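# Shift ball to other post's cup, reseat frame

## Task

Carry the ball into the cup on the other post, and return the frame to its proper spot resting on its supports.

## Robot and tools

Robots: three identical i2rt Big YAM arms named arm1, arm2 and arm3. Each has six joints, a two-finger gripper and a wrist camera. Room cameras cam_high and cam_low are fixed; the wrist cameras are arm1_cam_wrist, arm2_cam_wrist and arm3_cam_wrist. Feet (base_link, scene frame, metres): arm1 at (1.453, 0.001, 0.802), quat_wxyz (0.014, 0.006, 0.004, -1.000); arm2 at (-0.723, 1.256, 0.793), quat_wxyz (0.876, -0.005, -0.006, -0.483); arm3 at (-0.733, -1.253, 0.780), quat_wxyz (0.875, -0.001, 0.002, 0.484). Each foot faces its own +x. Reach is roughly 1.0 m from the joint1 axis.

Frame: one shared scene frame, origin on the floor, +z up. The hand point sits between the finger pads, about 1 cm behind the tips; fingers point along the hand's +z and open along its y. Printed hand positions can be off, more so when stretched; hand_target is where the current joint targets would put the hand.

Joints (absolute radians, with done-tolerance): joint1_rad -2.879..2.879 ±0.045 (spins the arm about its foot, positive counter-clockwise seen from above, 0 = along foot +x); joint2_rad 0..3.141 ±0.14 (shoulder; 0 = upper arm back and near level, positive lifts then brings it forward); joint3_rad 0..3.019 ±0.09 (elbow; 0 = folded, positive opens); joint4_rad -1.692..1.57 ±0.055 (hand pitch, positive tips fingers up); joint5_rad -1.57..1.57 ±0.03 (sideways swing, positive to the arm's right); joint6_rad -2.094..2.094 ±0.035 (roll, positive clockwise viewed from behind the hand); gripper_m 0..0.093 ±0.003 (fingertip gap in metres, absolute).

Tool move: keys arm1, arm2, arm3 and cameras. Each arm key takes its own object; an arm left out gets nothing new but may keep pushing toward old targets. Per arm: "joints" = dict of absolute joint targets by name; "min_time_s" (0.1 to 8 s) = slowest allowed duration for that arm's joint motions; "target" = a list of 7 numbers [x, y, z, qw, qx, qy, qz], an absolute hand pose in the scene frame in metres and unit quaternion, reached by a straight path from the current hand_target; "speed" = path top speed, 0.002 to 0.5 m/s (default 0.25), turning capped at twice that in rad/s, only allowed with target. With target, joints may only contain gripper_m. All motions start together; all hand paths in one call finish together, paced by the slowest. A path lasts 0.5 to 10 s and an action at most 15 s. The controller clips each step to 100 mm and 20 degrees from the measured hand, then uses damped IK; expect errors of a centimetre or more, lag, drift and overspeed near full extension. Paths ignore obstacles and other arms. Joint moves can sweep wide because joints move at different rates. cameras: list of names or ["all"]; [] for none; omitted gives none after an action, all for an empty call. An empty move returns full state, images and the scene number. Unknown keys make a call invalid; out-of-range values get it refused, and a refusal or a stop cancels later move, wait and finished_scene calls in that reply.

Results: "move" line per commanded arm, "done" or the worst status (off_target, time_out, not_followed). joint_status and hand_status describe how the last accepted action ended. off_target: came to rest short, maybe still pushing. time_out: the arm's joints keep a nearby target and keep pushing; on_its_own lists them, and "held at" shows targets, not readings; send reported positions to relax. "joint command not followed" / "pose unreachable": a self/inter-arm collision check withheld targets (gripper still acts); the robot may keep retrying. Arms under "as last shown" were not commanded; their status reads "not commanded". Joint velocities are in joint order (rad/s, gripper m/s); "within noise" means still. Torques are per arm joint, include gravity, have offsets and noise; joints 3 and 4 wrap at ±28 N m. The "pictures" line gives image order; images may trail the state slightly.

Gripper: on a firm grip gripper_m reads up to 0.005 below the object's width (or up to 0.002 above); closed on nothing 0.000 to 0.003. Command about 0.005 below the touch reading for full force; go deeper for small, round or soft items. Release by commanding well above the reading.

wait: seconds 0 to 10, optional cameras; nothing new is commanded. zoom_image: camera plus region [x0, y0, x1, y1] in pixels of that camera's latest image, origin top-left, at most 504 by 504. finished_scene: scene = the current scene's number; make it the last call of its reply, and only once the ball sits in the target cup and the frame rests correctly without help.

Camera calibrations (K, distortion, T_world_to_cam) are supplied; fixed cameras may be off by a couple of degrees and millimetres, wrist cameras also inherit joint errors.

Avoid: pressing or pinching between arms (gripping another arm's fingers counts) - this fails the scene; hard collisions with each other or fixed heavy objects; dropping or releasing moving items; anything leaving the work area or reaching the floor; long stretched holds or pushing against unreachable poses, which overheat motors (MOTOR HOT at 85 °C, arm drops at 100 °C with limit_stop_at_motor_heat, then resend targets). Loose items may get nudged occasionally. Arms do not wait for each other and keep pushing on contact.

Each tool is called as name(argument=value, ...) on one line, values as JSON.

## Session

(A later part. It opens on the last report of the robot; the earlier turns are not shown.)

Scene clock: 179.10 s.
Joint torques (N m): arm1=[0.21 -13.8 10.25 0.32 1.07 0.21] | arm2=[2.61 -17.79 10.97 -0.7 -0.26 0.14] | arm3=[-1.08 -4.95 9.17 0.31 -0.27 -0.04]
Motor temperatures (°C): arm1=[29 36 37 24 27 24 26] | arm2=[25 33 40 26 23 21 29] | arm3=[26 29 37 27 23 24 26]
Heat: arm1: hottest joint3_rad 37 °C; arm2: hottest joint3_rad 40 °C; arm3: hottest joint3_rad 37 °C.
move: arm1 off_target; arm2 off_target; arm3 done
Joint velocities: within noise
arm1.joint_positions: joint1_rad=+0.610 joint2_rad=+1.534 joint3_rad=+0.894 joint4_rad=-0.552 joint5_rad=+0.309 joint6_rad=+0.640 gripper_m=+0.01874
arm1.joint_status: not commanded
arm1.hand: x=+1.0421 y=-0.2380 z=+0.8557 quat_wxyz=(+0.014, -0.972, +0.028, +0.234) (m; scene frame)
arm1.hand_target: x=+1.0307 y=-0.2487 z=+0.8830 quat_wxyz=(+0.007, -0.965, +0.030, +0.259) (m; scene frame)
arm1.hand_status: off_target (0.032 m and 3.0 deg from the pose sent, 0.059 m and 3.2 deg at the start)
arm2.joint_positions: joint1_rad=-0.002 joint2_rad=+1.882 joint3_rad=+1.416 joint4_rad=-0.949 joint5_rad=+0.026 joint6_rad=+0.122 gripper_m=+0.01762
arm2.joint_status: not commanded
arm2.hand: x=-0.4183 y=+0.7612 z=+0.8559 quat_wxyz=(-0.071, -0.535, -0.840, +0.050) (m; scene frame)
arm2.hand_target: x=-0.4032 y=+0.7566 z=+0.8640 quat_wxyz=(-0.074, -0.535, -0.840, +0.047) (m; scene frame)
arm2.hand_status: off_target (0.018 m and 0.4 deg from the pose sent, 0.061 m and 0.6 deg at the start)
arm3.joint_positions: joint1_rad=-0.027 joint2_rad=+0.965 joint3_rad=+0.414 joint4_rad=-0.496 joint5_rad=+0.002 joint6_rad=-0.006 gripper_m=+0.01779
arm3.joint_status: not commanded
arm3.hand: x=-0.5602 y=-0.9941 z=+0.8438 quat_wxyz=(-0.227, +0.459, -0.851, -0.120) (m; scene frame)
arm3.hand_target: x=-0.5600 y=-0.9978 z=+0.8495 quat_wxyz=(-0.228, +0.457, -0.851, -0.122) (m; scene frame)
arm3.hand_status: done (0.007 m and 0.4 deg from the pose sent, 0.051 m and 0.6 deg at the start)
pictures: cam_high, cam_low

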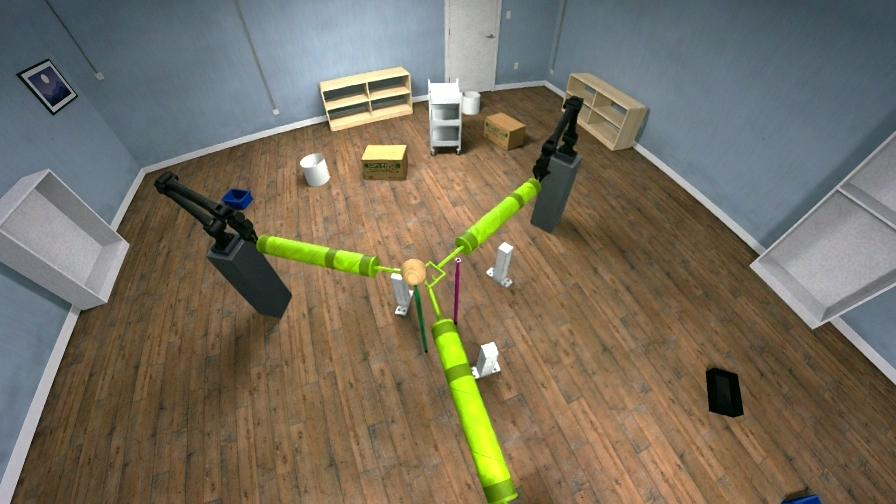

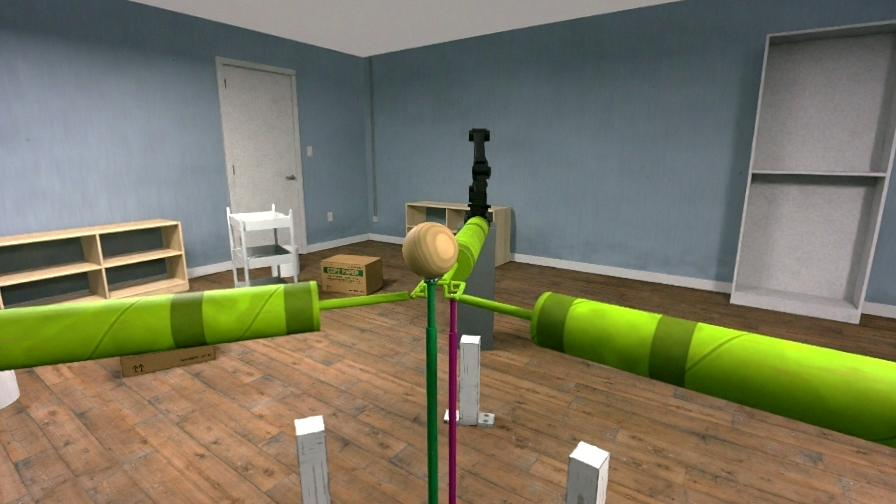

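move(arm1={"target": [1.066, -0.329, 0.883, 0.0079, -0.9654, 0.0295, 0.2587], "speed": 0.08}, arm2={"target": [-0.370, 0.676, 0.866, 0.0735, 0.5353, 0.8402, -0.0469], "speed": 0.08}, arm3={"target": [-0.524, -1.078, 0.850, 0.2280, -0.4572, 0.8509, 0.1225], "speed": 0.08}, cameras=["cam_high", "cam_low"])

zoom_image(camera="cam_low", region=[380, 210, 500, 330])

zoom_image(camera="cam_high", region=[375, 235, 475, 310])

Scene clock: 195.63 s.
Joint torques (N m): arm1=[0.03 -13.92 11.11 0.02 1.18 0.19] | arm2=[2.26 -21.3 11.86 -0.7 -0.37 0.07] | arm3=[-1.61 -3.43 9.58 0.16 -0.31 -0.08]
Motor temperatures (°C): arm1=[29 34 39 24 28 24 26] | arm2=[25 34 43 26 23 21 29] | arm3=[26 29 38 27 23 24 27]
Heat: arm1: hottest joint3_rad 39 °C; arm2: hottest joint3_rad 43 °C; arm3: hottest joint3_rad 38 °C.
move: arm1 off_target; arm2 off_target; arm3 done
Joint velocities: within noise
arm1.joint_positions: joint1_rad=+0.805 joint2_rad=+1.597 joint3_rad=+0.979 joint4_rad=-0.638 joint5_rad=+0.381 joint6_rad=+0.832 gripper_m=+0.01874
arm1.joint_status: not commanded
arm1.hand: x=+1.0786 y=-0.3144 z=+0.8565 quat_wxyz=(+0.017, -0.971, +0.028, +0.237) (m; scene frame)
arm1.hand_target: x=+1.0668 y=-0.3283 z=+0.8833 quat_wxyz=(+0.007, -0.965, +0.030, +0.259) (m; scene frame)
arm1.hand_status: off_target (0.033 m and 2.8 deg from the pose sent, 0.098 m and 3.0 deg at the start)
arm2.joint_positions: joint1_rad=-0.025 joint2_rad=+2.093 joint3_rad=+1.756 joint4_rad=-1.082 joint5_rad=+0.024 joint6_rad=+0.106 gripper_m=+0.01762
arm2.joint_status: not commanded
arm2.hand: x=-0.3856 y=+0.6817 z=+0.8571 quat_wxyz=(-0.069, -0.538, -0.839, +0.049) (m; scene frame)
arm2.hand_target: x=-0.3703 y=+0.6767 z=+0.8662 quat_wxyz=(-0.074, -0.535, -0.840, +0.047) (m; scene frame)
arm2.hand_status: off_target (0.019 m and 0.7 deg from the pose sent, 0.098 m and 0.4 deg at the start)
arm3.joint_positions: joint1_rad=-0.425 joint2_rad=+0.838 joint3_rad=+0.362 joint4_rad=-0.604 joint5_rad=-0.200 joint6_rad=-0.356 gripper_m=+0.01779
arm3.joint_status: not commanded
arm3.hand: x=-0.5238 y=-1.0729 z=+0.8453 quat_wxyz=(-0.227, +0.460, -0.849, -0.123) (m; scene frame)
arm3.hand_target: x=-0.5239 y=-1.0776 z=+0.8497 quat_wxyz=(-0.228, +0.457, -0.851, -0.123) (m; scene frame)
arm3.hand_status: done (0.007 m and 0.4 deg from the pose sent, 0.092 m and 0.4 deg at the start)
pictures: cam_high, cam_low

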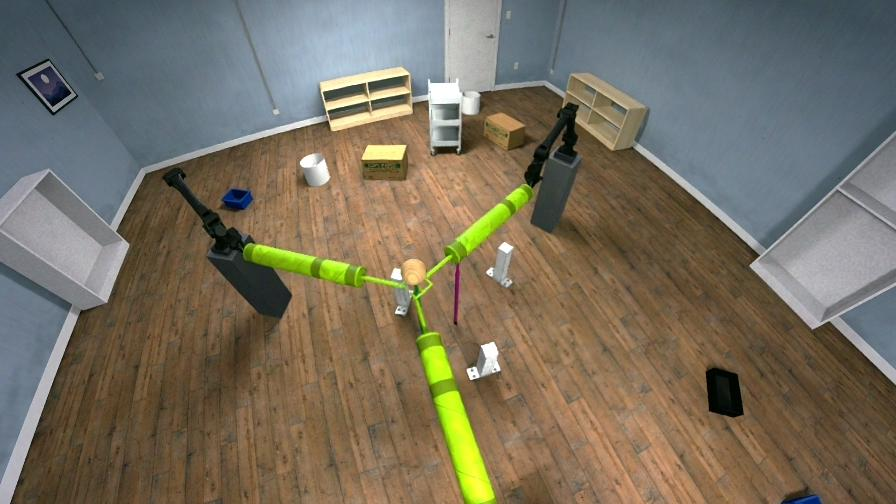

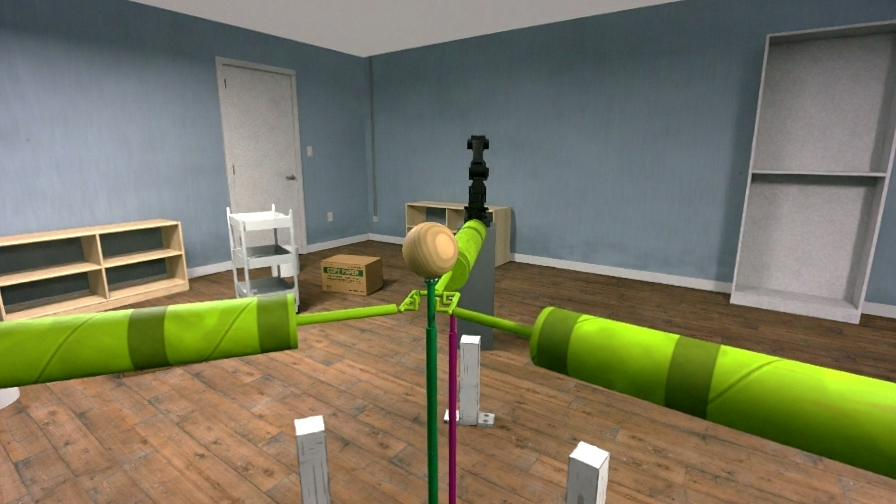

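Scaled by 4.200 from the camera's 896x504 image, which has a finer 1280x720 frame.

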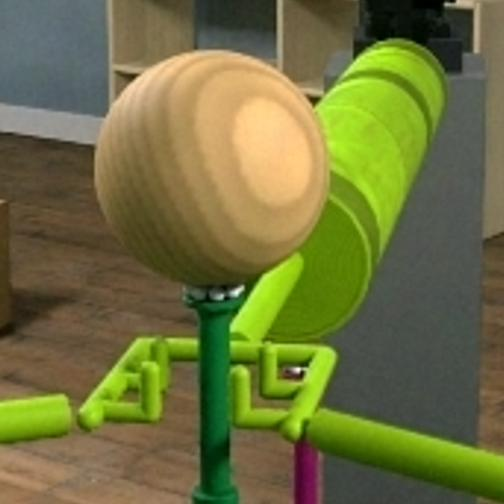

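Scaled by 5.040 from the camera's 896x504 image, which has a finer 1280x720 frame.

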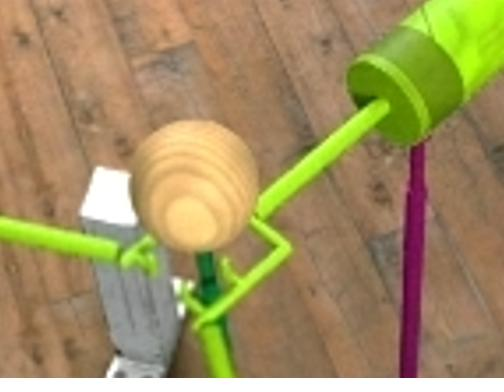

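move(arm1={"target": [1.065, -0.315, 0.905, 0.0079, -0.9654, 0.0295, 0.2587], "speed": 0.06}, arm2={"target": [-0.371, 0.690, 0.886, 0.0735, 0.5353, 0.8402, -0.0469], "speed": 0.06}, arm3={"target": [-0.525, -1.064, 0.870, 0.2280, -0.4572, 0.8509, 0.1225], "speed": 0.06}, cameras=["cam_high", "cam_low"])

zoom_image(camera="cam_low", region=[380, 210, 500, 330])

zoom_image(camera="cam_high", region=[375, 235, 475, 310])

Scene clock: 213.17 s.
Joint torques (N m): arm1=[-1.49 -15.74 10.55 -0.38 0.9 0.02] | arm2=[3.25 -24.88 10.02 -0.9 -0.21 0.16] | arm3=[0.5 -3.14 12.48 -0.4 -0.25 0.21]
Motor temperatures (°C): arm1=[29 35 41 24 29 24 27] | arm2=[25 35 47 26 23 21 29] | arm3=[26 29 39 27 23 24 27]
Heat: arm1: hottest joint3_rad 41 °C; arm2: hottest joint3_rad 47 °C; arm3: hottest joint3_rad 39 °C.
move: arm1 off_target; arm2 off_target; arm3 off_target
Joint velocities: within noise
arm1.joint_positions: joint1_rad=+0.800 joint2_rad=+1.570 joint3_rad=+0.987 joint4_rad=-0.672 joint5_rad=+0.382 joint6_rad=+0.827 gripper_m=+0.01874
arm1.joint_status: not commanded
arm1.hand: x=+1.0782 y=-0.3107 z=+0.8697 quat_wxyz=(+0.018, -0.971, +0.028, +0.237) (m; scene frame)
arm1.hand_target: x=+1.0655 y=-0.3143 z=+0.9045 quat_wxyz=(+0.008, -0.965, +0.030, +0.259) (m; scene frame)
arm1.hand_status: off_target (0.038 m and 2.8 deg from the pose sent, 0.050 m and 2.8 deg at the start)
arm2.joint_positions: joint1_rad=-0.025 joint2_rad=+2.093 joint3_rad=+1.756 joint4_rad=-1.101 joint5_rad=+0.021 joint6_rad=+0.106 gripper_m=+0.01762
arm2.joint_status: not commanded
arm2.hand: x=-0.3876 y=+0.6856 z=+0.8564 quat_wxyz=(-0.061, -0.538, -0.839, +0.044) (m; scene frame)
arm2.hand_target: x=-0.3715 y=+0.6904 z=+0.8857 quat_wxyz=(-0.074, -0.535, -0.840, +0.047) (m; scene frame)
arm2.hand_status: off_target (0.034 m and 1.5 deg from the pose sent, 0.034 m and 0.7 deg at the start)
arm3.joint_positions: joint1_rad=-0.387 joint2_rad=+0.826 joint3_rad=+0.379 joint4_rad=-0.639 joint5_rad=-0.172 joint6_rad=-0.327 gripper_m=+0.01779
arm3.joint_status: not commanded
arm3.hand: x=-0.5280 y=-1.0691 z=+0.8511 quat_wxyz=(-0.222, +0.462, -0.851, -0.117) (m; scene frame)
arm3.hand_target: x=-0.5248 y=-1.0637 z=+0.8691 quat_wxyz=(-0.228, +0.457, -0.851, -0.123) (m; scene frame)
arm3.hand_status: off_target (0.020 m and 1.0 deg from the pose sent, 0.026 m and 0.4 deg at the start)
pictures: cam_high, cam_low

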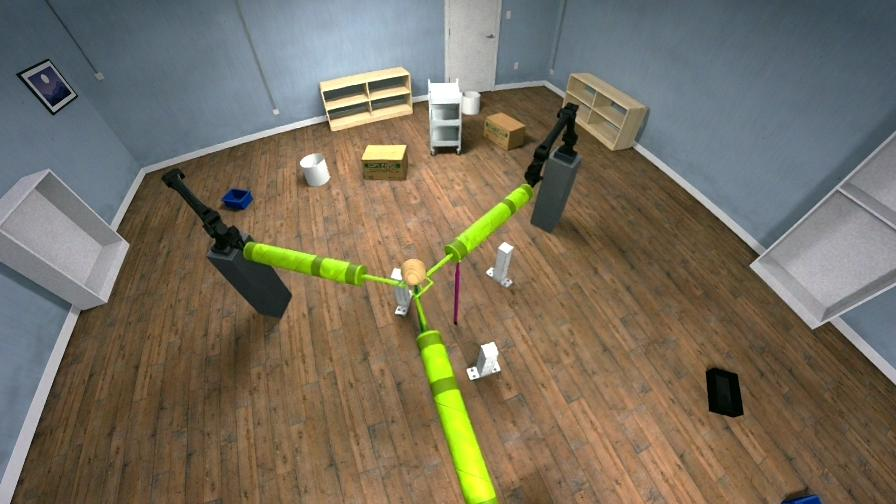

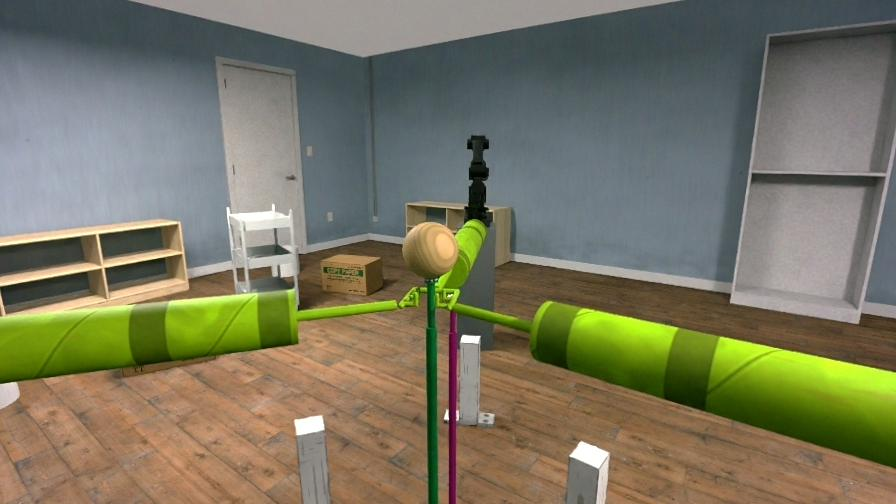

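Scaled by 4.200 from the camera's 896x504 image, which has a finer 1280x720 frame.

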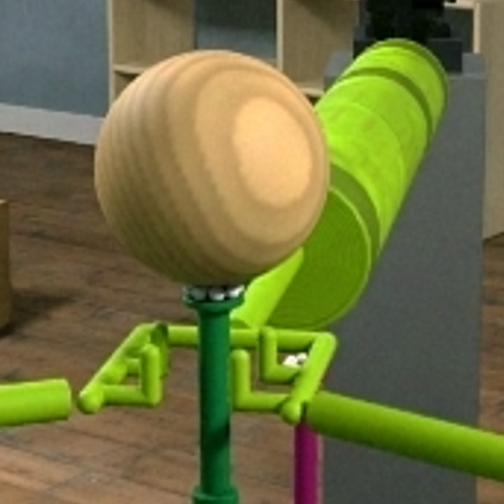

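Scaled by 5.040 from the camera's 896x504 image, which has a finer 1280x720 frame.

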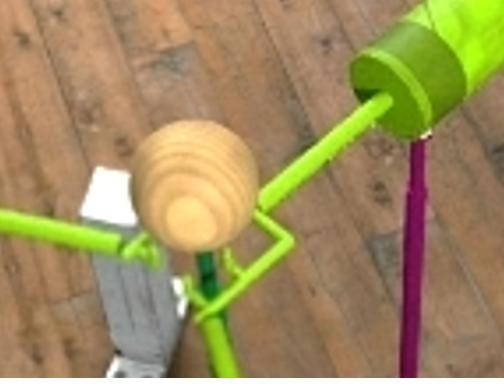

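move(arm1={"target": [1.064, -0.306, 0.918, 0.0079, -0.9654, 0.0295, 0.2587], "speed": 0.05}, arm2={"target": [-0.371, 0.702, 0.915, 0.0735, 0.5353, 0.8402, -0.0469], "speed": 0.05}, arm3={"target": [-0.522, -1.055, 0.892, 0.2280, -0.4572, 0.8509, 0.1225], "speed": 0.05}, cameras=["cam_high", "cam_low"])

zoom_image(camera="cam_low", region=[380, 210, 500, 330])

zoom_image(camera="cam_high", region=[375, 235, 475, 310])

Scene clock: 223.47 s.
Joint torques (N m): arm1=[-1.55 -15.68 10.76 -0.21 0.69 0.03] | arm2=[3.84 -25.58 10.15 -1.1 -0.18 0.26] | arm3=[0.38 -3.49 13.27 -0.24 -0.15 0.19]
Motor temperatures (°C): arm1=[29 35 41 24 29 24 27] | arm2=[25 36 47 26 23 21 29] | arm3=[26 28 41 27 23 24 27]
Heat: arm1: hottest joint3_rad 41 °C; arm2: hottest joint3_rad 47 °C; arm3: hottest joint3_rad 41 °C.
move: arm1 off_target; arm2 off_target; arm3 off_target
Joint velocities: within noise
arm1.joint_positions: joint1_rad=+0.785 joint2_rad=+1.539 joint3_rad=+0.987 joint4_rad=-0.703 joint5_rad=+0.382 joint6_rad=+0.809 gripper_m=+0.01874
arm1.joint_status: not commanded
arm1.hand: x=+1.0772 y=-0.3011 z=+0.8817 quat_wxyz=(+0.022, -0.971, +0.027, +0.237) (m; scene frame)
arm1.hand_target: x=+1.0646 y=-0.3053 z=+0.9175 quat_wxyz=(+0.008, -0.965, +0.030, +0.259) (m; scene frame)
arm1.hand_status: off_target (0.039 m and 3.0 deg from the pose sent, 0.051 m and 2.8 deg at the start)
arm2.joint_positions: joint1_rad=-0.021 joint2_rad=+2.058 joint3_rad=+1.756 joint4_rad=-1.144 joint5_rad=+0.021 joint6_rad=+0.106 gripper_m=+0.01762
arm2.joint_status: not commanded
arm2.hand: x=-0.3901 y=+0.6942 z=+0.8768 quat_wxyz=(-0.057, -0.537, -0.841, +0.042) (m; scene frame)
arm2.hand_target: x=-0.3718 y=+0.7025 z=+0.9142 quat_wxyz=(-0.074, -0.535, -0.840, +0.047) (m; scene frame)
arm2.hand_status: off_target (0.043 m and 1.9 deg from the pose sent, 0.063 m and 1.5 deg at the start)
arm3.joint_positions: joint1_rad=-0.359 joint2_rad=+0.824 joint3_rad=+0.430 joint4_rad=-0.701 joint5_rad=-0.162 joint6_rad=-0.302 gripper_m=+0.01779
arm3.joint_status: not commanded
arm3.hand: x=-0.5275 y=-1.0611 z=+0.8680 quat_wxyz=(-0.216, +0.462, -0.852, -0.118) (m; scene frame)
arm3.hand_target: x=-0.5218 y=-1.0547 z=+0.8911 quat_wxyz=(-0.228, +0.457, -0.851, -0.123) (m; scene frame)
arm3.hand_status: off_target (0.025 m and 1.6 deg from the pose sent, 0.044 m and 1.0 deg at the start)
pictures: cam_high, cam_low

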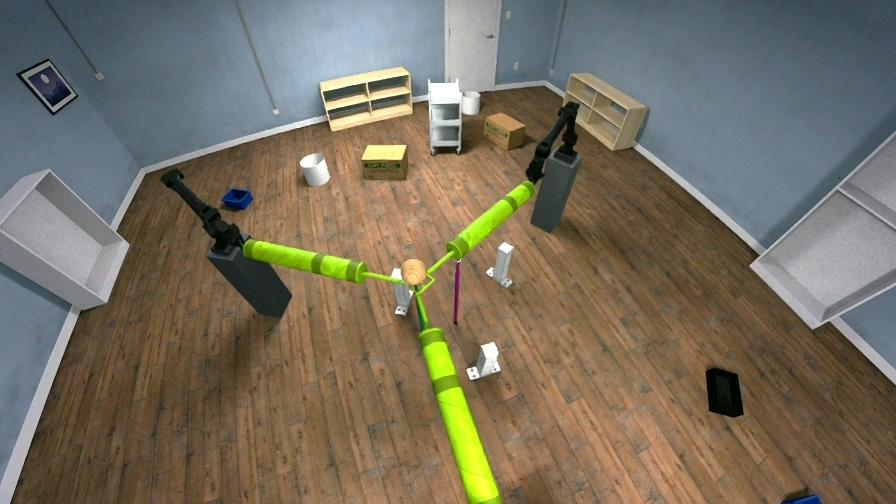

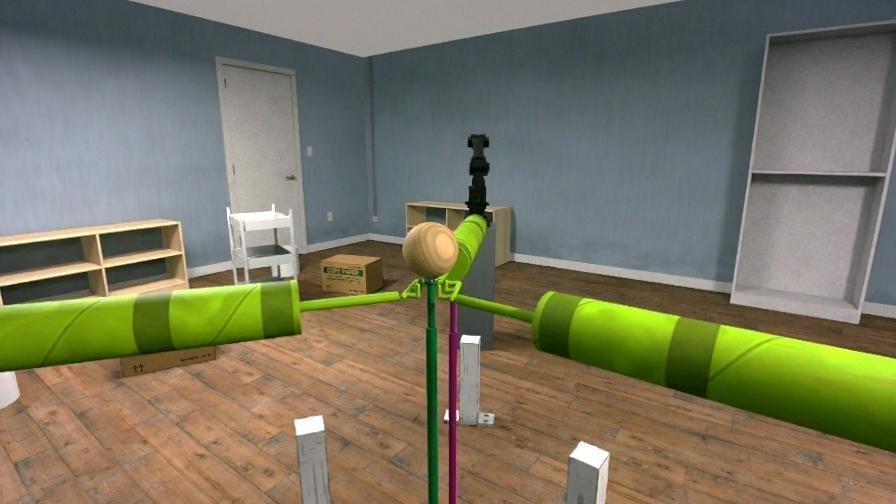

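Scaled by 4.200 from the camera's 896x504 image, which has a finer 1280x720 frame.

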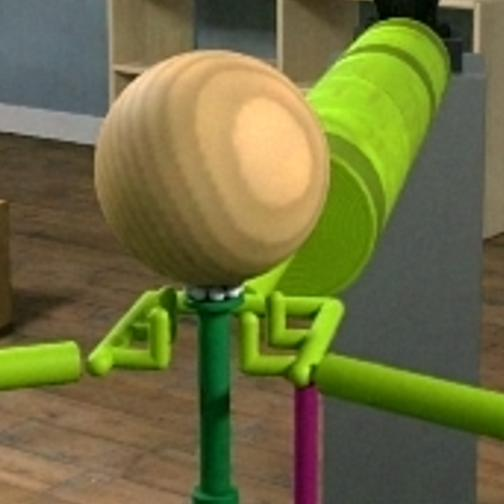

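Scaled by 5.040 from the camera's 896x504 image, which has a finer 1280x720 frame.

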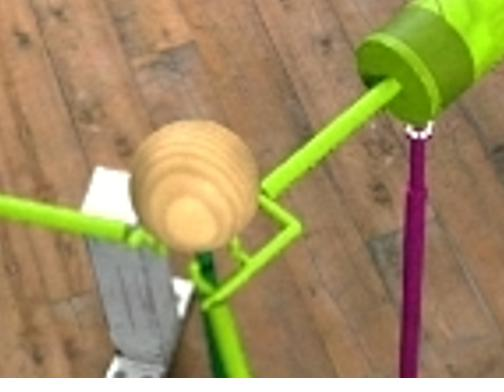

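move(arm1={"target": [1.064, -0.306, 0.990, 0.0079, -0.9654, 0.0295, 0.2587], "speed": 0.05}, arm2={"target": [-0.372, 0.700, 0.991, 0.0735, 0.5353, 0.8402, -0.0469], "speed": 0.05}, arm3={"target": [-0.522, -1.057, 0.965, 0.2280, -0.4572, 0.8509, 0.1225], "speed": 0.05}, cameras=["cam_high", "cam_low"])

zoom_image(camera="cam_low", region=[380, 190, 500, 310])

zoom_image(camera="cam_high", region=[375, 235, 475, 310])

Scene clock: 234.97 s.
Joint torques (N m): arm1=[-1.2 -15.85 12.77 -0.43 0.74 0.07] | arm2=[3.49 -26.7 12.36 -1.24 -0.38 0.22] | arm3=[-0.38 -3.96 14.91 -0.38 -0.26 0.12]
Motor temperatures (°C): arm1=[29 34 41 24 28 24 27] | arm2=[25 43 47 26 23 22 29] | arm3=[26 28 44 27 23 24 27]
Heat: arm1: hottest joint3_rad 41 °C; arm2: hottest joint3_rad 47 °C; arm3: hottest joint3_rad 44 °C.
move: arm1 off_target; arm2 off_target; arm3 off_target
Joint velocities: within noise
arm1.joint_positions: joint1_rad=+0.781 joint2_rad=+1.469 joint3_rad=+1.089 joint4_rad=-0.895 joint5_rad=+0.380 joint6_rad=+0.806 gripper_m=+0.01874
arm1.joint_status: not commanded
arm1.hand: x=+1.0768 y=-0.2990 z=+0.9418 quat_wxyz=(+0.029, -0.972, +0.025, +0.230) (m; scene frame)
arm1.hand_target: x=+1.0653 y=-0.3045 z=+0.9891 quat_wxyz=(+0.008, -0.965, +0.030, +0.259) (m; scene frame)
arm1.hand_status: off_target (0.050 m and 4.2 deg from the pose sent, 0.109 m and 3.0 deg at the start)
arm2.joint_positions: joint1_rad=-0.021 joint2_rad=+2.044 joint3_rad=+1.881 joint4_rad=-1.322 joint5_rad=+0.025 joint6_rad=+0.106 gripper_m=+0.01762
arm2.joint_status: not commanded
arm2.hand: x=-0.3918 y=+0.6961 z=+0.9310 quat_wxyz=(-0.039, -0.538, -0.842, +0.035) (m; scene frame)
arm2.hand_target: x=-0.3737 y=+0.7018 z=+0.9895 quat_wxyz=(-0.075, -0.535, -0.840, +0.046) (m; scene frame)
arm2.hand_status: off_target (0.063 m and 4.2 deg from the pose sent, 0.116 m and 1.9 deg at the start)
arm3.joint_positions: joint1_rad=-0.357 joint2_rad=+0.768 joint3_rad=+0.584 joint4_rad=-0.928 joint5_rad=-0.162 joint6_rad=-0.302 gripper_m=+0.01779
arm3.joint_status: not commanded
arm3.hand: x=-0.5266 y=-1.0598 z=+0.9307 quat_wxyz=(-0.208, +0.463, -0.854, -0.117) (m; scene frame)
arm3.hand_target: x=-0.5221 y=-1.0568 z=+0.9635 quat_wxyz=(-0.228, +0.457, -0.851, -0.123) (m; scene frame)
arm3.hand_status: off_target (0.035 m and 2.6 deg from the pose sent, 0.097 m and 1.6 deg at the start)
pictures: cam_high, cam_low

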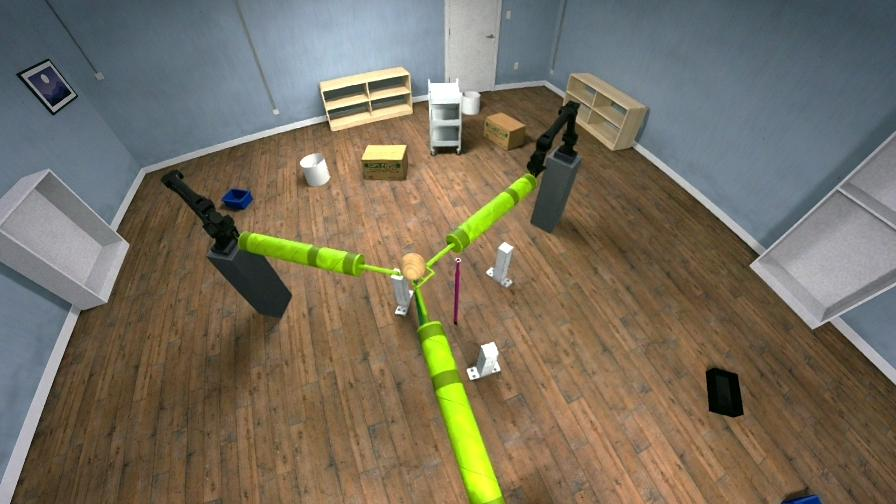

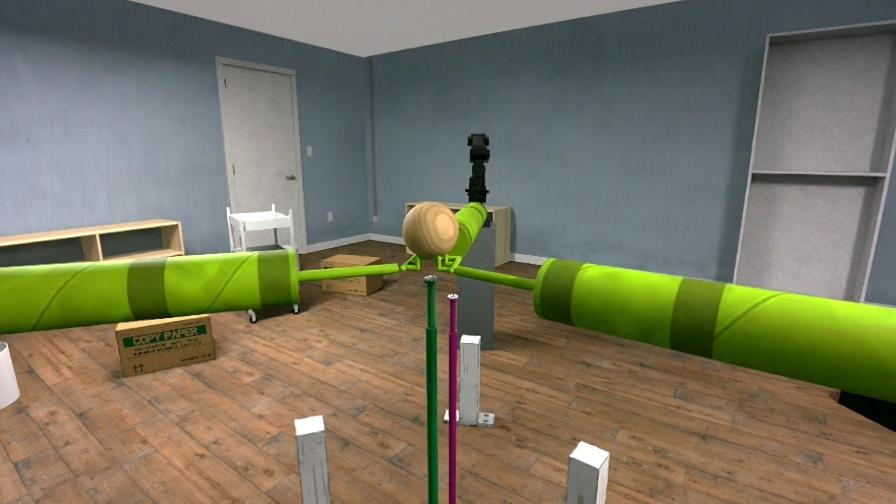

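Scaled by 4.200 from the camera's 896x504 image, which has a finer 1280x720 frame.

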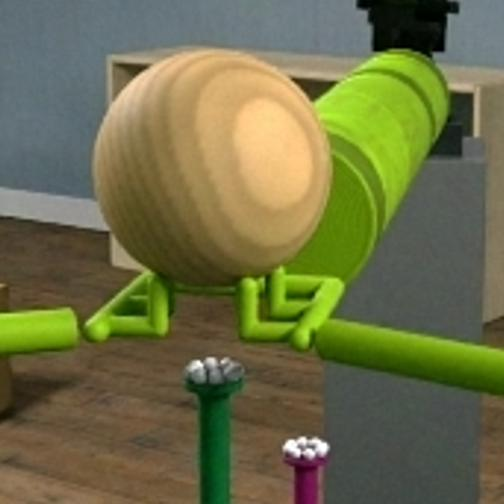

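Scaled by 5.040 from the camera's 896x504 image, which has a finer 1280x720 frame.

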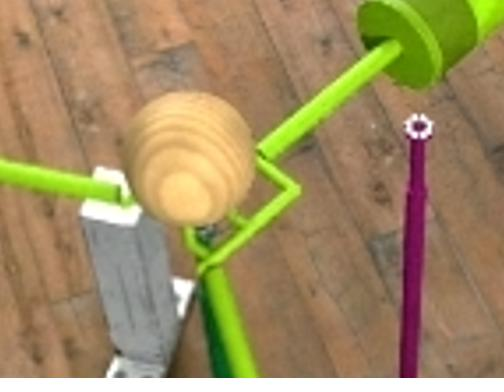

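move(arm1={"target": [0.947, -0.043, 0.985, 0.0079, -0.9654, 0.0295, 0.2587], "speed": 0.1}, arm2={"target": [-0.489, 0.963, 0.985, 0.0735, 0.5353, 0.8402, -0.0469], "speed": 0.1}, arm3={"target": [-0.639, -0.794, 0.965, 0.2280, -0.4572, 0.8509, 0.1225], "speed": 0.1}, cameras=["cam_high", "cam_low"])

zoom_image(camera="cam_low", region=[390, 200, 510, 320])

zoom_image(camera="cam_high", region=[410, 210, 510, 285])

Scene clock: 247.17 s.
Joint torques (N m): arm1=[-2.49 -12.98 12.67 1.07 -0.18 0.04] | arm2=[3.43 -13.86 7.75 -0.44 -0.29 0.25] | arm3=[1.85 -8.88 13.56 0.23 0.53 0.24]
Motor temperatures (°C): arm1=[29 33 41 24 28 24 27] | arm2=[25 45 46 26 23 22 30] | arm3=[26 28 44 27 23 24 27]
Heat: arm1: hottest joint3_rad 41 °C; arm2: hottest joint3_rad 46 °C; arm3: hottest joint3_rad 44 °C.
move: arm1 off_target; arm2 off_target; arm3 off_target
Joint velocities: within noise
arm1.joint_positions: joint1_rad=+0.102 joint2_rad=+1.395 joint3_rad=+1.018 joint4_rad=-0.741 joint5_rad=+0.088 joint6_rad=+0.168 gripper_m=+0.01874
arm1.joint_status: not commanded
arm1.hand: x=+0.9672 y=-0.0483 z=+0.9481 quat_wxyz=(+0.013, -0.974, +0.027, +0.223) (m; scene frame)
arm1.hand_target: x=+0.9489 y=-0.0427 z=+0.9853 quat_wxyz=(+0.009, -0.965, +0.029, +0.259) (m; scene frame)
arm1.hand_status: off_target (0.042 m and 4.3 deg from the pose sent, 0.290 m and 4.2 deg at the start)
arm2.joint_positions: joint1_rad=+0.101 joint2_rad=+1.299 joint3_rad=+1.040 joint4_rad=-1.183 joint5_rad=+0.043 joint6_rad=+0.223 gripper_m=+0.01762
arm2.joint_status: not commanded
arm2.hand: x=-0.4925 y=+0.9491 z=+0.9690 quat_wxyz=(-0.060, -0.535, -0.841, +0.047) (m; scene frame)
arm2.hand_target: x=-0.4893 y=+0.9625 z=+0.9841 quat_wxyz=(-0.073, -0.535, -0.840, +0.046) (m; scene frame)
arm2.hand_status: off_target (0.021 m and 1.6 deg from the pose sent, 0.289 m and 4.2 deg at the start)
arm3.joint_positions: joint1_rad=+0.422 joint2_rad=+1.312 joint3_rad=+0.961 joint4_rad=-0.772 joint5_rad=+0.223 joint6_rad=+0.393 gripper_m=+0.01779
arm3.joint_status: not commanded
arm3.hand: x=-0.6321 y=-0.8077 z=+0.9406 quat_wxyz=(-0.219, +0.461, -0.854, -0.108) (m; scene frame)
arm3.hand_target: x=-0.6391 y=-0.7949 z=+0.9649 quat_wxyz=(-0.228, +0.457, -0.851, -0.123) (m; scene frame)
arm3.hand_status: off_target (0.029 m and 2.1 deg from the pose sent, 0.291 m and 2.6 deg at the start)
pictures: cam_high, cam_low

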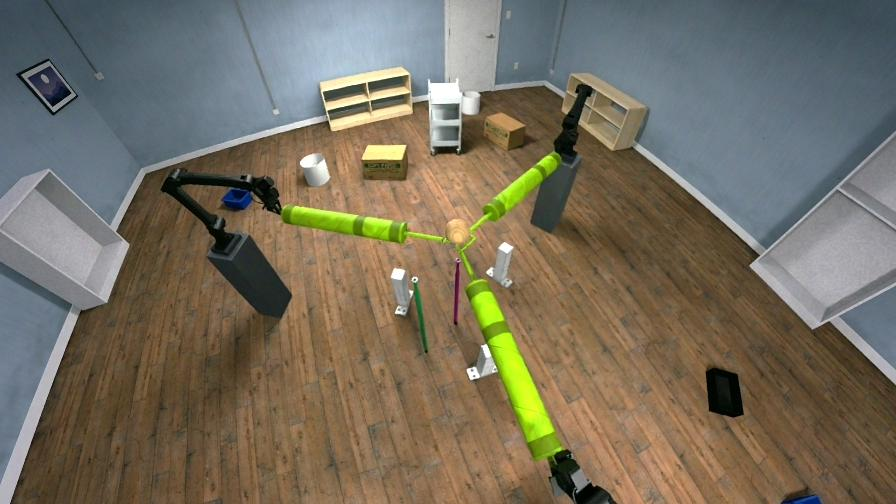

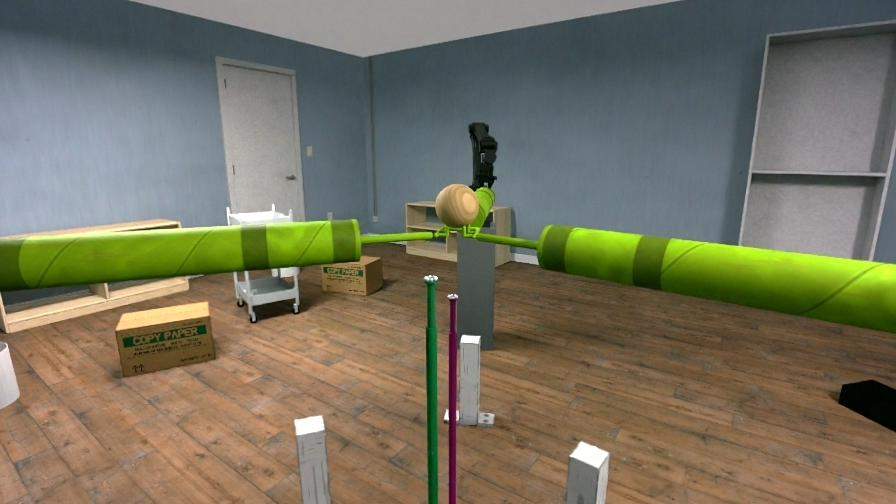

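Scaled by 4.200 from the camera's 896x504 image, which has a finer 1280x720 frame.

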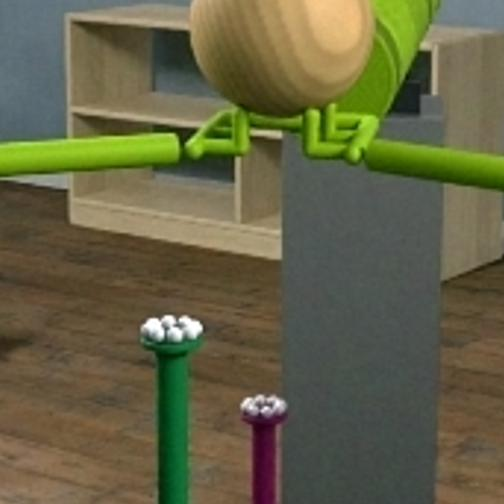

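Scaled by 5.040 from the camera's 896x504 image, which has a finer 1280x720 frame.

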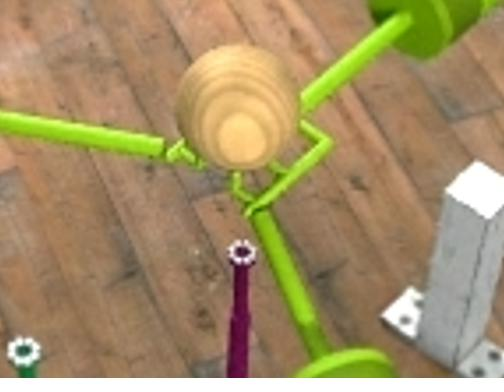

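move(arm1={"target": [0.918, -0.020, 0.900, 0.0079, -0.9654, 0.0295, 0.2587], "speed": 0.1}, arm2={"target": [-0.518, 0.986, 0.887, 0.0735, 0.5353, 0.8402, -0.0469], "speed": 0.1}, arm3={"target": [-0.668, -0.771, 0.875, 0.2280, -0.4572, 0.8509, 0.1225], "speed": 0.1}, cameras=["cam_high", "cam_low"])

zoom_image(camera="cam_low", region=[390, 200, 510, 320])

zoom_image(camera="cam_high", region=[410, 210, 510, 285])

Scene clock: 264.20 s.
Joint torques (N m): arm1=[-1.79 -15.15 9.1 2.18 -0.3 0.08] | arm2=[1.55 -11.69 6.52 0.03 -0.38 0.04] | arm3=[0.73 -10.7 9.2 1.24 0.63 0.12]
Motor temperatures (°C): arm1=[29 33 45 24 28 24 27] | arm2=[25 41 43 26 23 22 30] | arm3=[26 28 43 27 23 24 27]
Heat: arm1: hottest joint3_rad 45 °C; arm2: hottest joint3_rad 43 °C; arm3: hottest joint3_rad 43 °C.
move: arm1 off_target; arm2 done; arm3 done
Joint velocities: within noise
arm1.joint_positions: joint1_rad=+0.037 joint2_rad=+1.569 joint3_rad=+0.989 joint4_rad=-0.534 joint5_rad=+0.061 joint6_rad=+0.116 gripper_m=+0.01874
arm1.joint_status: not commanded
arm1.hand: x=+0.9341 y=-0.0230 z=+0.8734 quat_wxyz=(+0.014, -0.974, +0.030, +0.223) (m; scene frame)
arm1.hand_target: x=+0.9188 y=-0.0200 z=+0.9004 quat_wxyz=(+0.008, -0.965, +0.029, +0.259) (m; scene frame)
arm1.hand_status: off_target (0.031 m and 4.3 deg from the pose sent, 0.074 m and 4.3 deg at the start)
arm2.joint_positions: joint1_rad=+0.101 joint2_rad=+1.282 joint3_rad=+0.769 joint4_rad=-0.929 joint5_rad=+0.043 joint6_rad=+0.223 gripper_m=+0.01762
arm2.joint_status: not commanded
arm2.hand: x=-0.5182 y=+0.9814 z=+0.8784 quat_wxyz=(-0.060, -0.535, -0.841, +0.047) (m; scene frame)
arm2.hand_target: x=-0.5180 y=+0.9859 z=+0.8866 quat_wxyz=(-0.073, -0.535, -0.840, +0.047) (m; scene frame)
arm2.hand_status: done (0.010 m and 1.5 deg from the pose sent, 0.093 m and 1.6 deg at the start)
arm3.joint_positions: joint1_rad=+0.511 joint2_rad=+1.482 joint3_rad=+0.911 joint4_rad=-0.559 joint5_rad=+0.257 joint6_rad=+0.473 gripper_m=+0.01779
arm3.joint_status: not commanded
arm3.hand: x=-0.6654 y=-0.7748 z=+0.8663 quat_wxyz=(-0.221, +0.461, -0.852, -0.114) (m; scene frame)
arm3.hand_target: x=-0.6680 y=-0.7711 z=+0.8748 quat_wxyz=(-0.228, +0.457, -0.851, -0.122) (m; scene frame)
arm3.hand_status: done (0.010 m and 1.3 deg from the pose sent, 0.083 m and 2.1 deg at the start)
pictures: cam_high, cam_low

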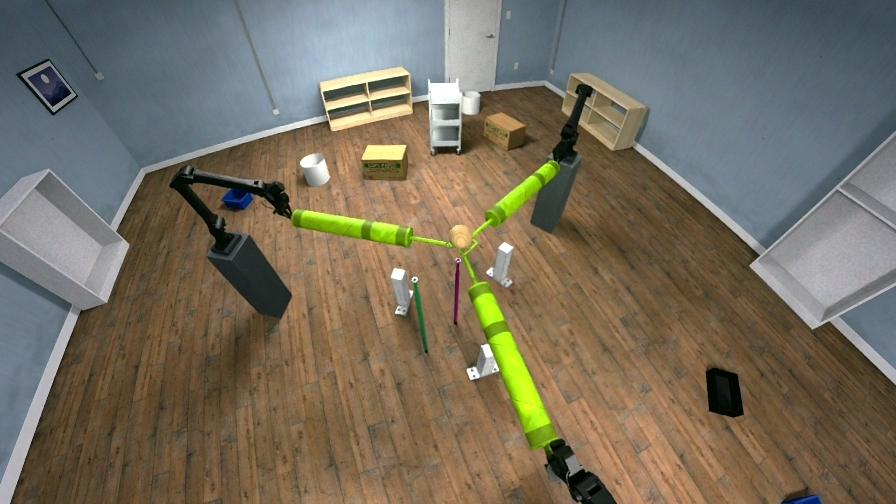

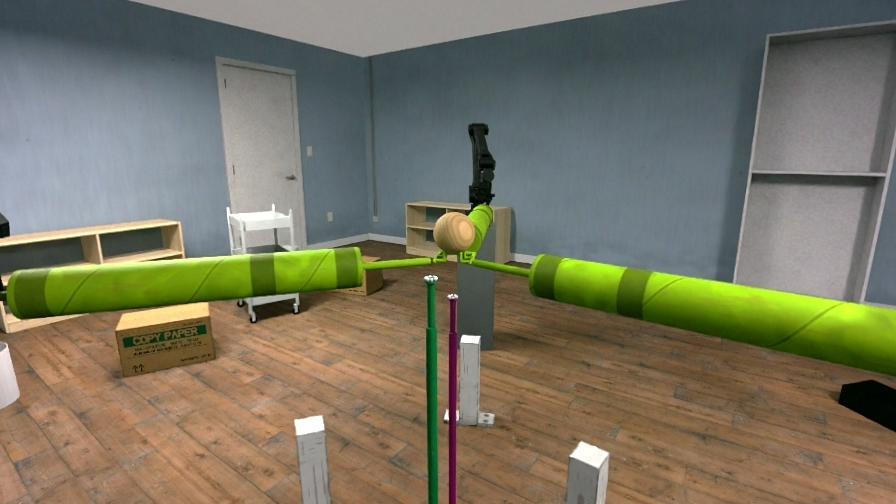

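Scaled by 4.200 from the camera's 896x504 image, which has a finer 1280x720 frame.

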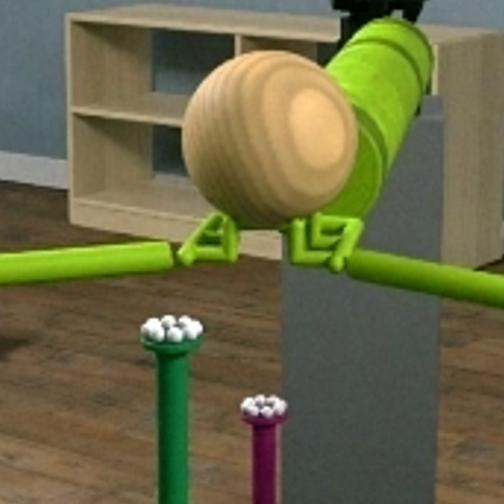

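Scaled by 5.040 from the camera's 896x504 image, which has a finer 1280x720 frame.

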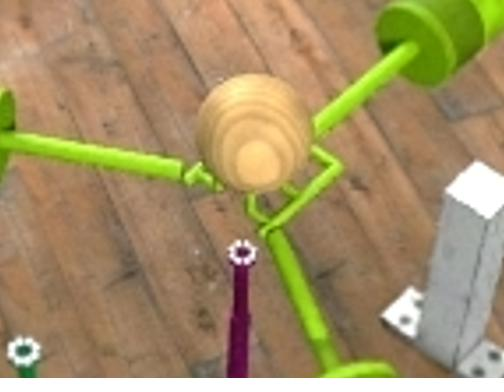

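move(arm1={"target": [0.922, -0.033, 0.817, 0.0079, -0.9654, 0.0295, 0.2587], "speed": 0.1}, arm2={"target": [-0.514, 0.973, 0.801, 0.0735, 0.5353, 0.8402, -0.0469], "speed": 0.1}, arm3={"target": [-0.664, -0.784, 0.790, 0.2280, -0.4572, 0.8509, 0.1225], "speed": 0.1}, cameras=["cam_high", "cam_low"])

zoom_image(camera="cam_low", region=[390, 200, 510, 320])

zoom_image(camera="cam_high", region=[410, 210, 510, 285])

Scene clock: 279.83 s.
Joint torques (N m): arm1=[-0.21 -15.91 7.16 2.13 0.09 0.27] | arm2=[1.2 -9.7 5.56 0.57 -0.48 -0.04] | arm3=[0.09 -10.64 7.08 1.36 0.23 0.03]
Motor temperatures (°C): arm1=[29 34 42 24 27 24 27] | arm2=[25 39 41 26 23 22 30] | arm3=[26 29 43 27 23 24 27]
Heat: arm1: hottest joint3_rad 42 °C; arm2: hottest joint3_rad 41 °C; arm3: hottest joint3_rad 43 °C.
move: arm1 off_target; arm2 done; arm3 done
Joint velocities: within noise
arm1.joint_positions: joint1_rad=+0.049 joint2_rad=+1.708 joint3_rad=+0.903 joint4_rad=-0.297 joint5_rad=+0.065 joint6_rad=+0.122 gripper_m=+0.01874
arm1.joint_status: not commanded
arm1.hand: x=+0.9359 y=-0.0279 z=+0.7954 quat_wxyz=(+0.013, -0.973, +0.028, +0.229) (m; scene frame)
arm1.hand_target: x=+0.9224 y=-0.0330 z=+0.8171 quat_wxyz=(+0.008, -0.966, +0.029, +0.259) (m; scene frame)
arm1.hand_status: off_target (0.026 m and 3.6 deg from the pose sent, 0.058 m and 4.3 deg at the start)
arm2.joint_positions: joint1_rad=+0.090 joint2_rad=+1.442 joint3_rad=+0.674 joint4_rad=-0.648 joint5_rad=+0.044 joint6_rad=+0.218 gripper_m=+0.01762
arm2.joint_status: not commanded
arm2.hand: x=-0.5151 y=+0.9706 z=+0.8032 quat_wxyz=(-0.071, -0.537, -0.839, +0.052) (m; scene frame)
arm2.hand_target: x=-0.5140 y=+0.9729 z=+0.8011 quat_wxyz=(-0.074, -0.535, -0.840, +0.047) (m; scene frame)
arm2.hand_status: done (0.003 m and 0.6 deg from the pose sent, 0.078 m and 1.5 deg at the start)
arm3.joint_positions: joint1_rad=+0.507 joint2_rad=+1.610 joint3_rad=+0.790 joint4_rad=-0.295 joint5_rad=+0.261 joint6_rad=+0.471 gripper_m=+0.01779
arm3.joint_status: not commanded
arm3.hand: x=-0.6630 y=-0.7844 z=+0.7875 quat_wxyz=(-0.226, +0.458, -0.852, -0.118) (m; scene frame)
arm3.hand_target: x=-0.6640 y=-0.7840 z=+0.7899 quat_wxyz=(-0.228, +0.457, -0.851, -0.122) (m; scene frame)
arm3.hand_status: done (0.003 m and 0.5 deg from the pose sent, 0.077 m and 1.3 deg at the start)
pictures: cam_high, cam_low

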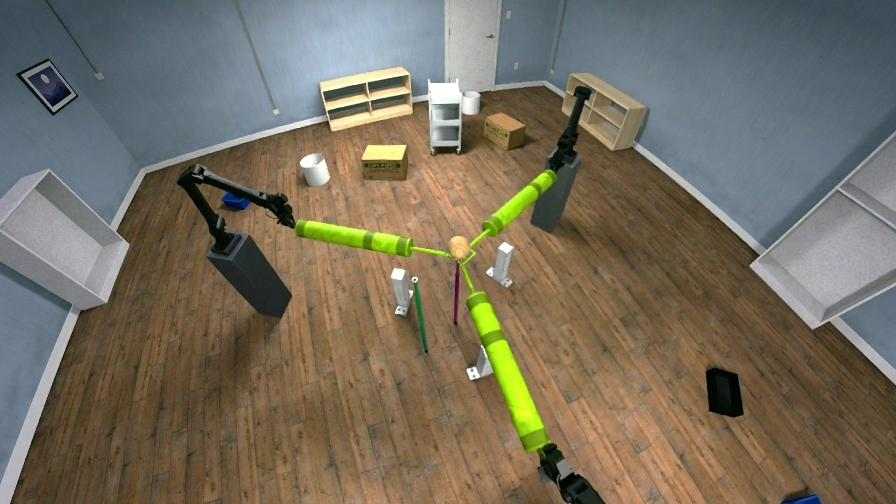

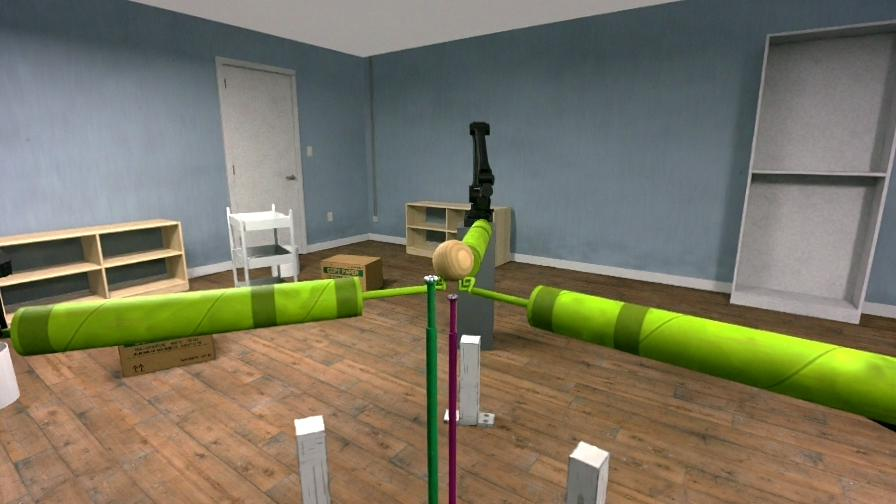

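Scaled by 4.200 from the camera's 896x504 image, which has a finer 1280x720 frame.

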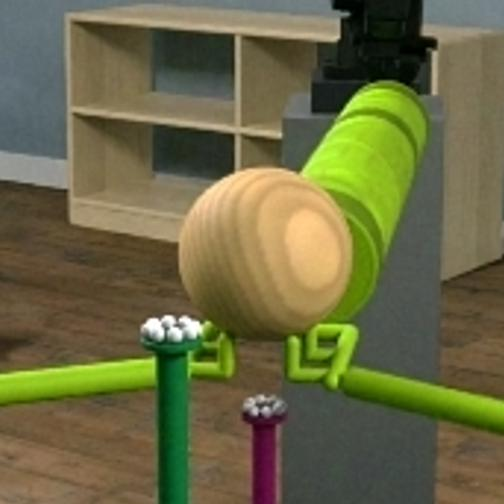

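Scaled by 5.040 from the camera's 896x504 image, which has a finer 1280x720 frame.

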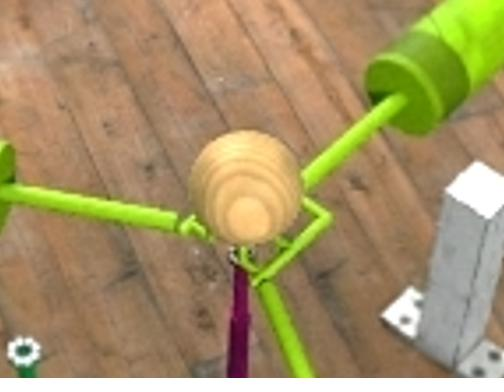

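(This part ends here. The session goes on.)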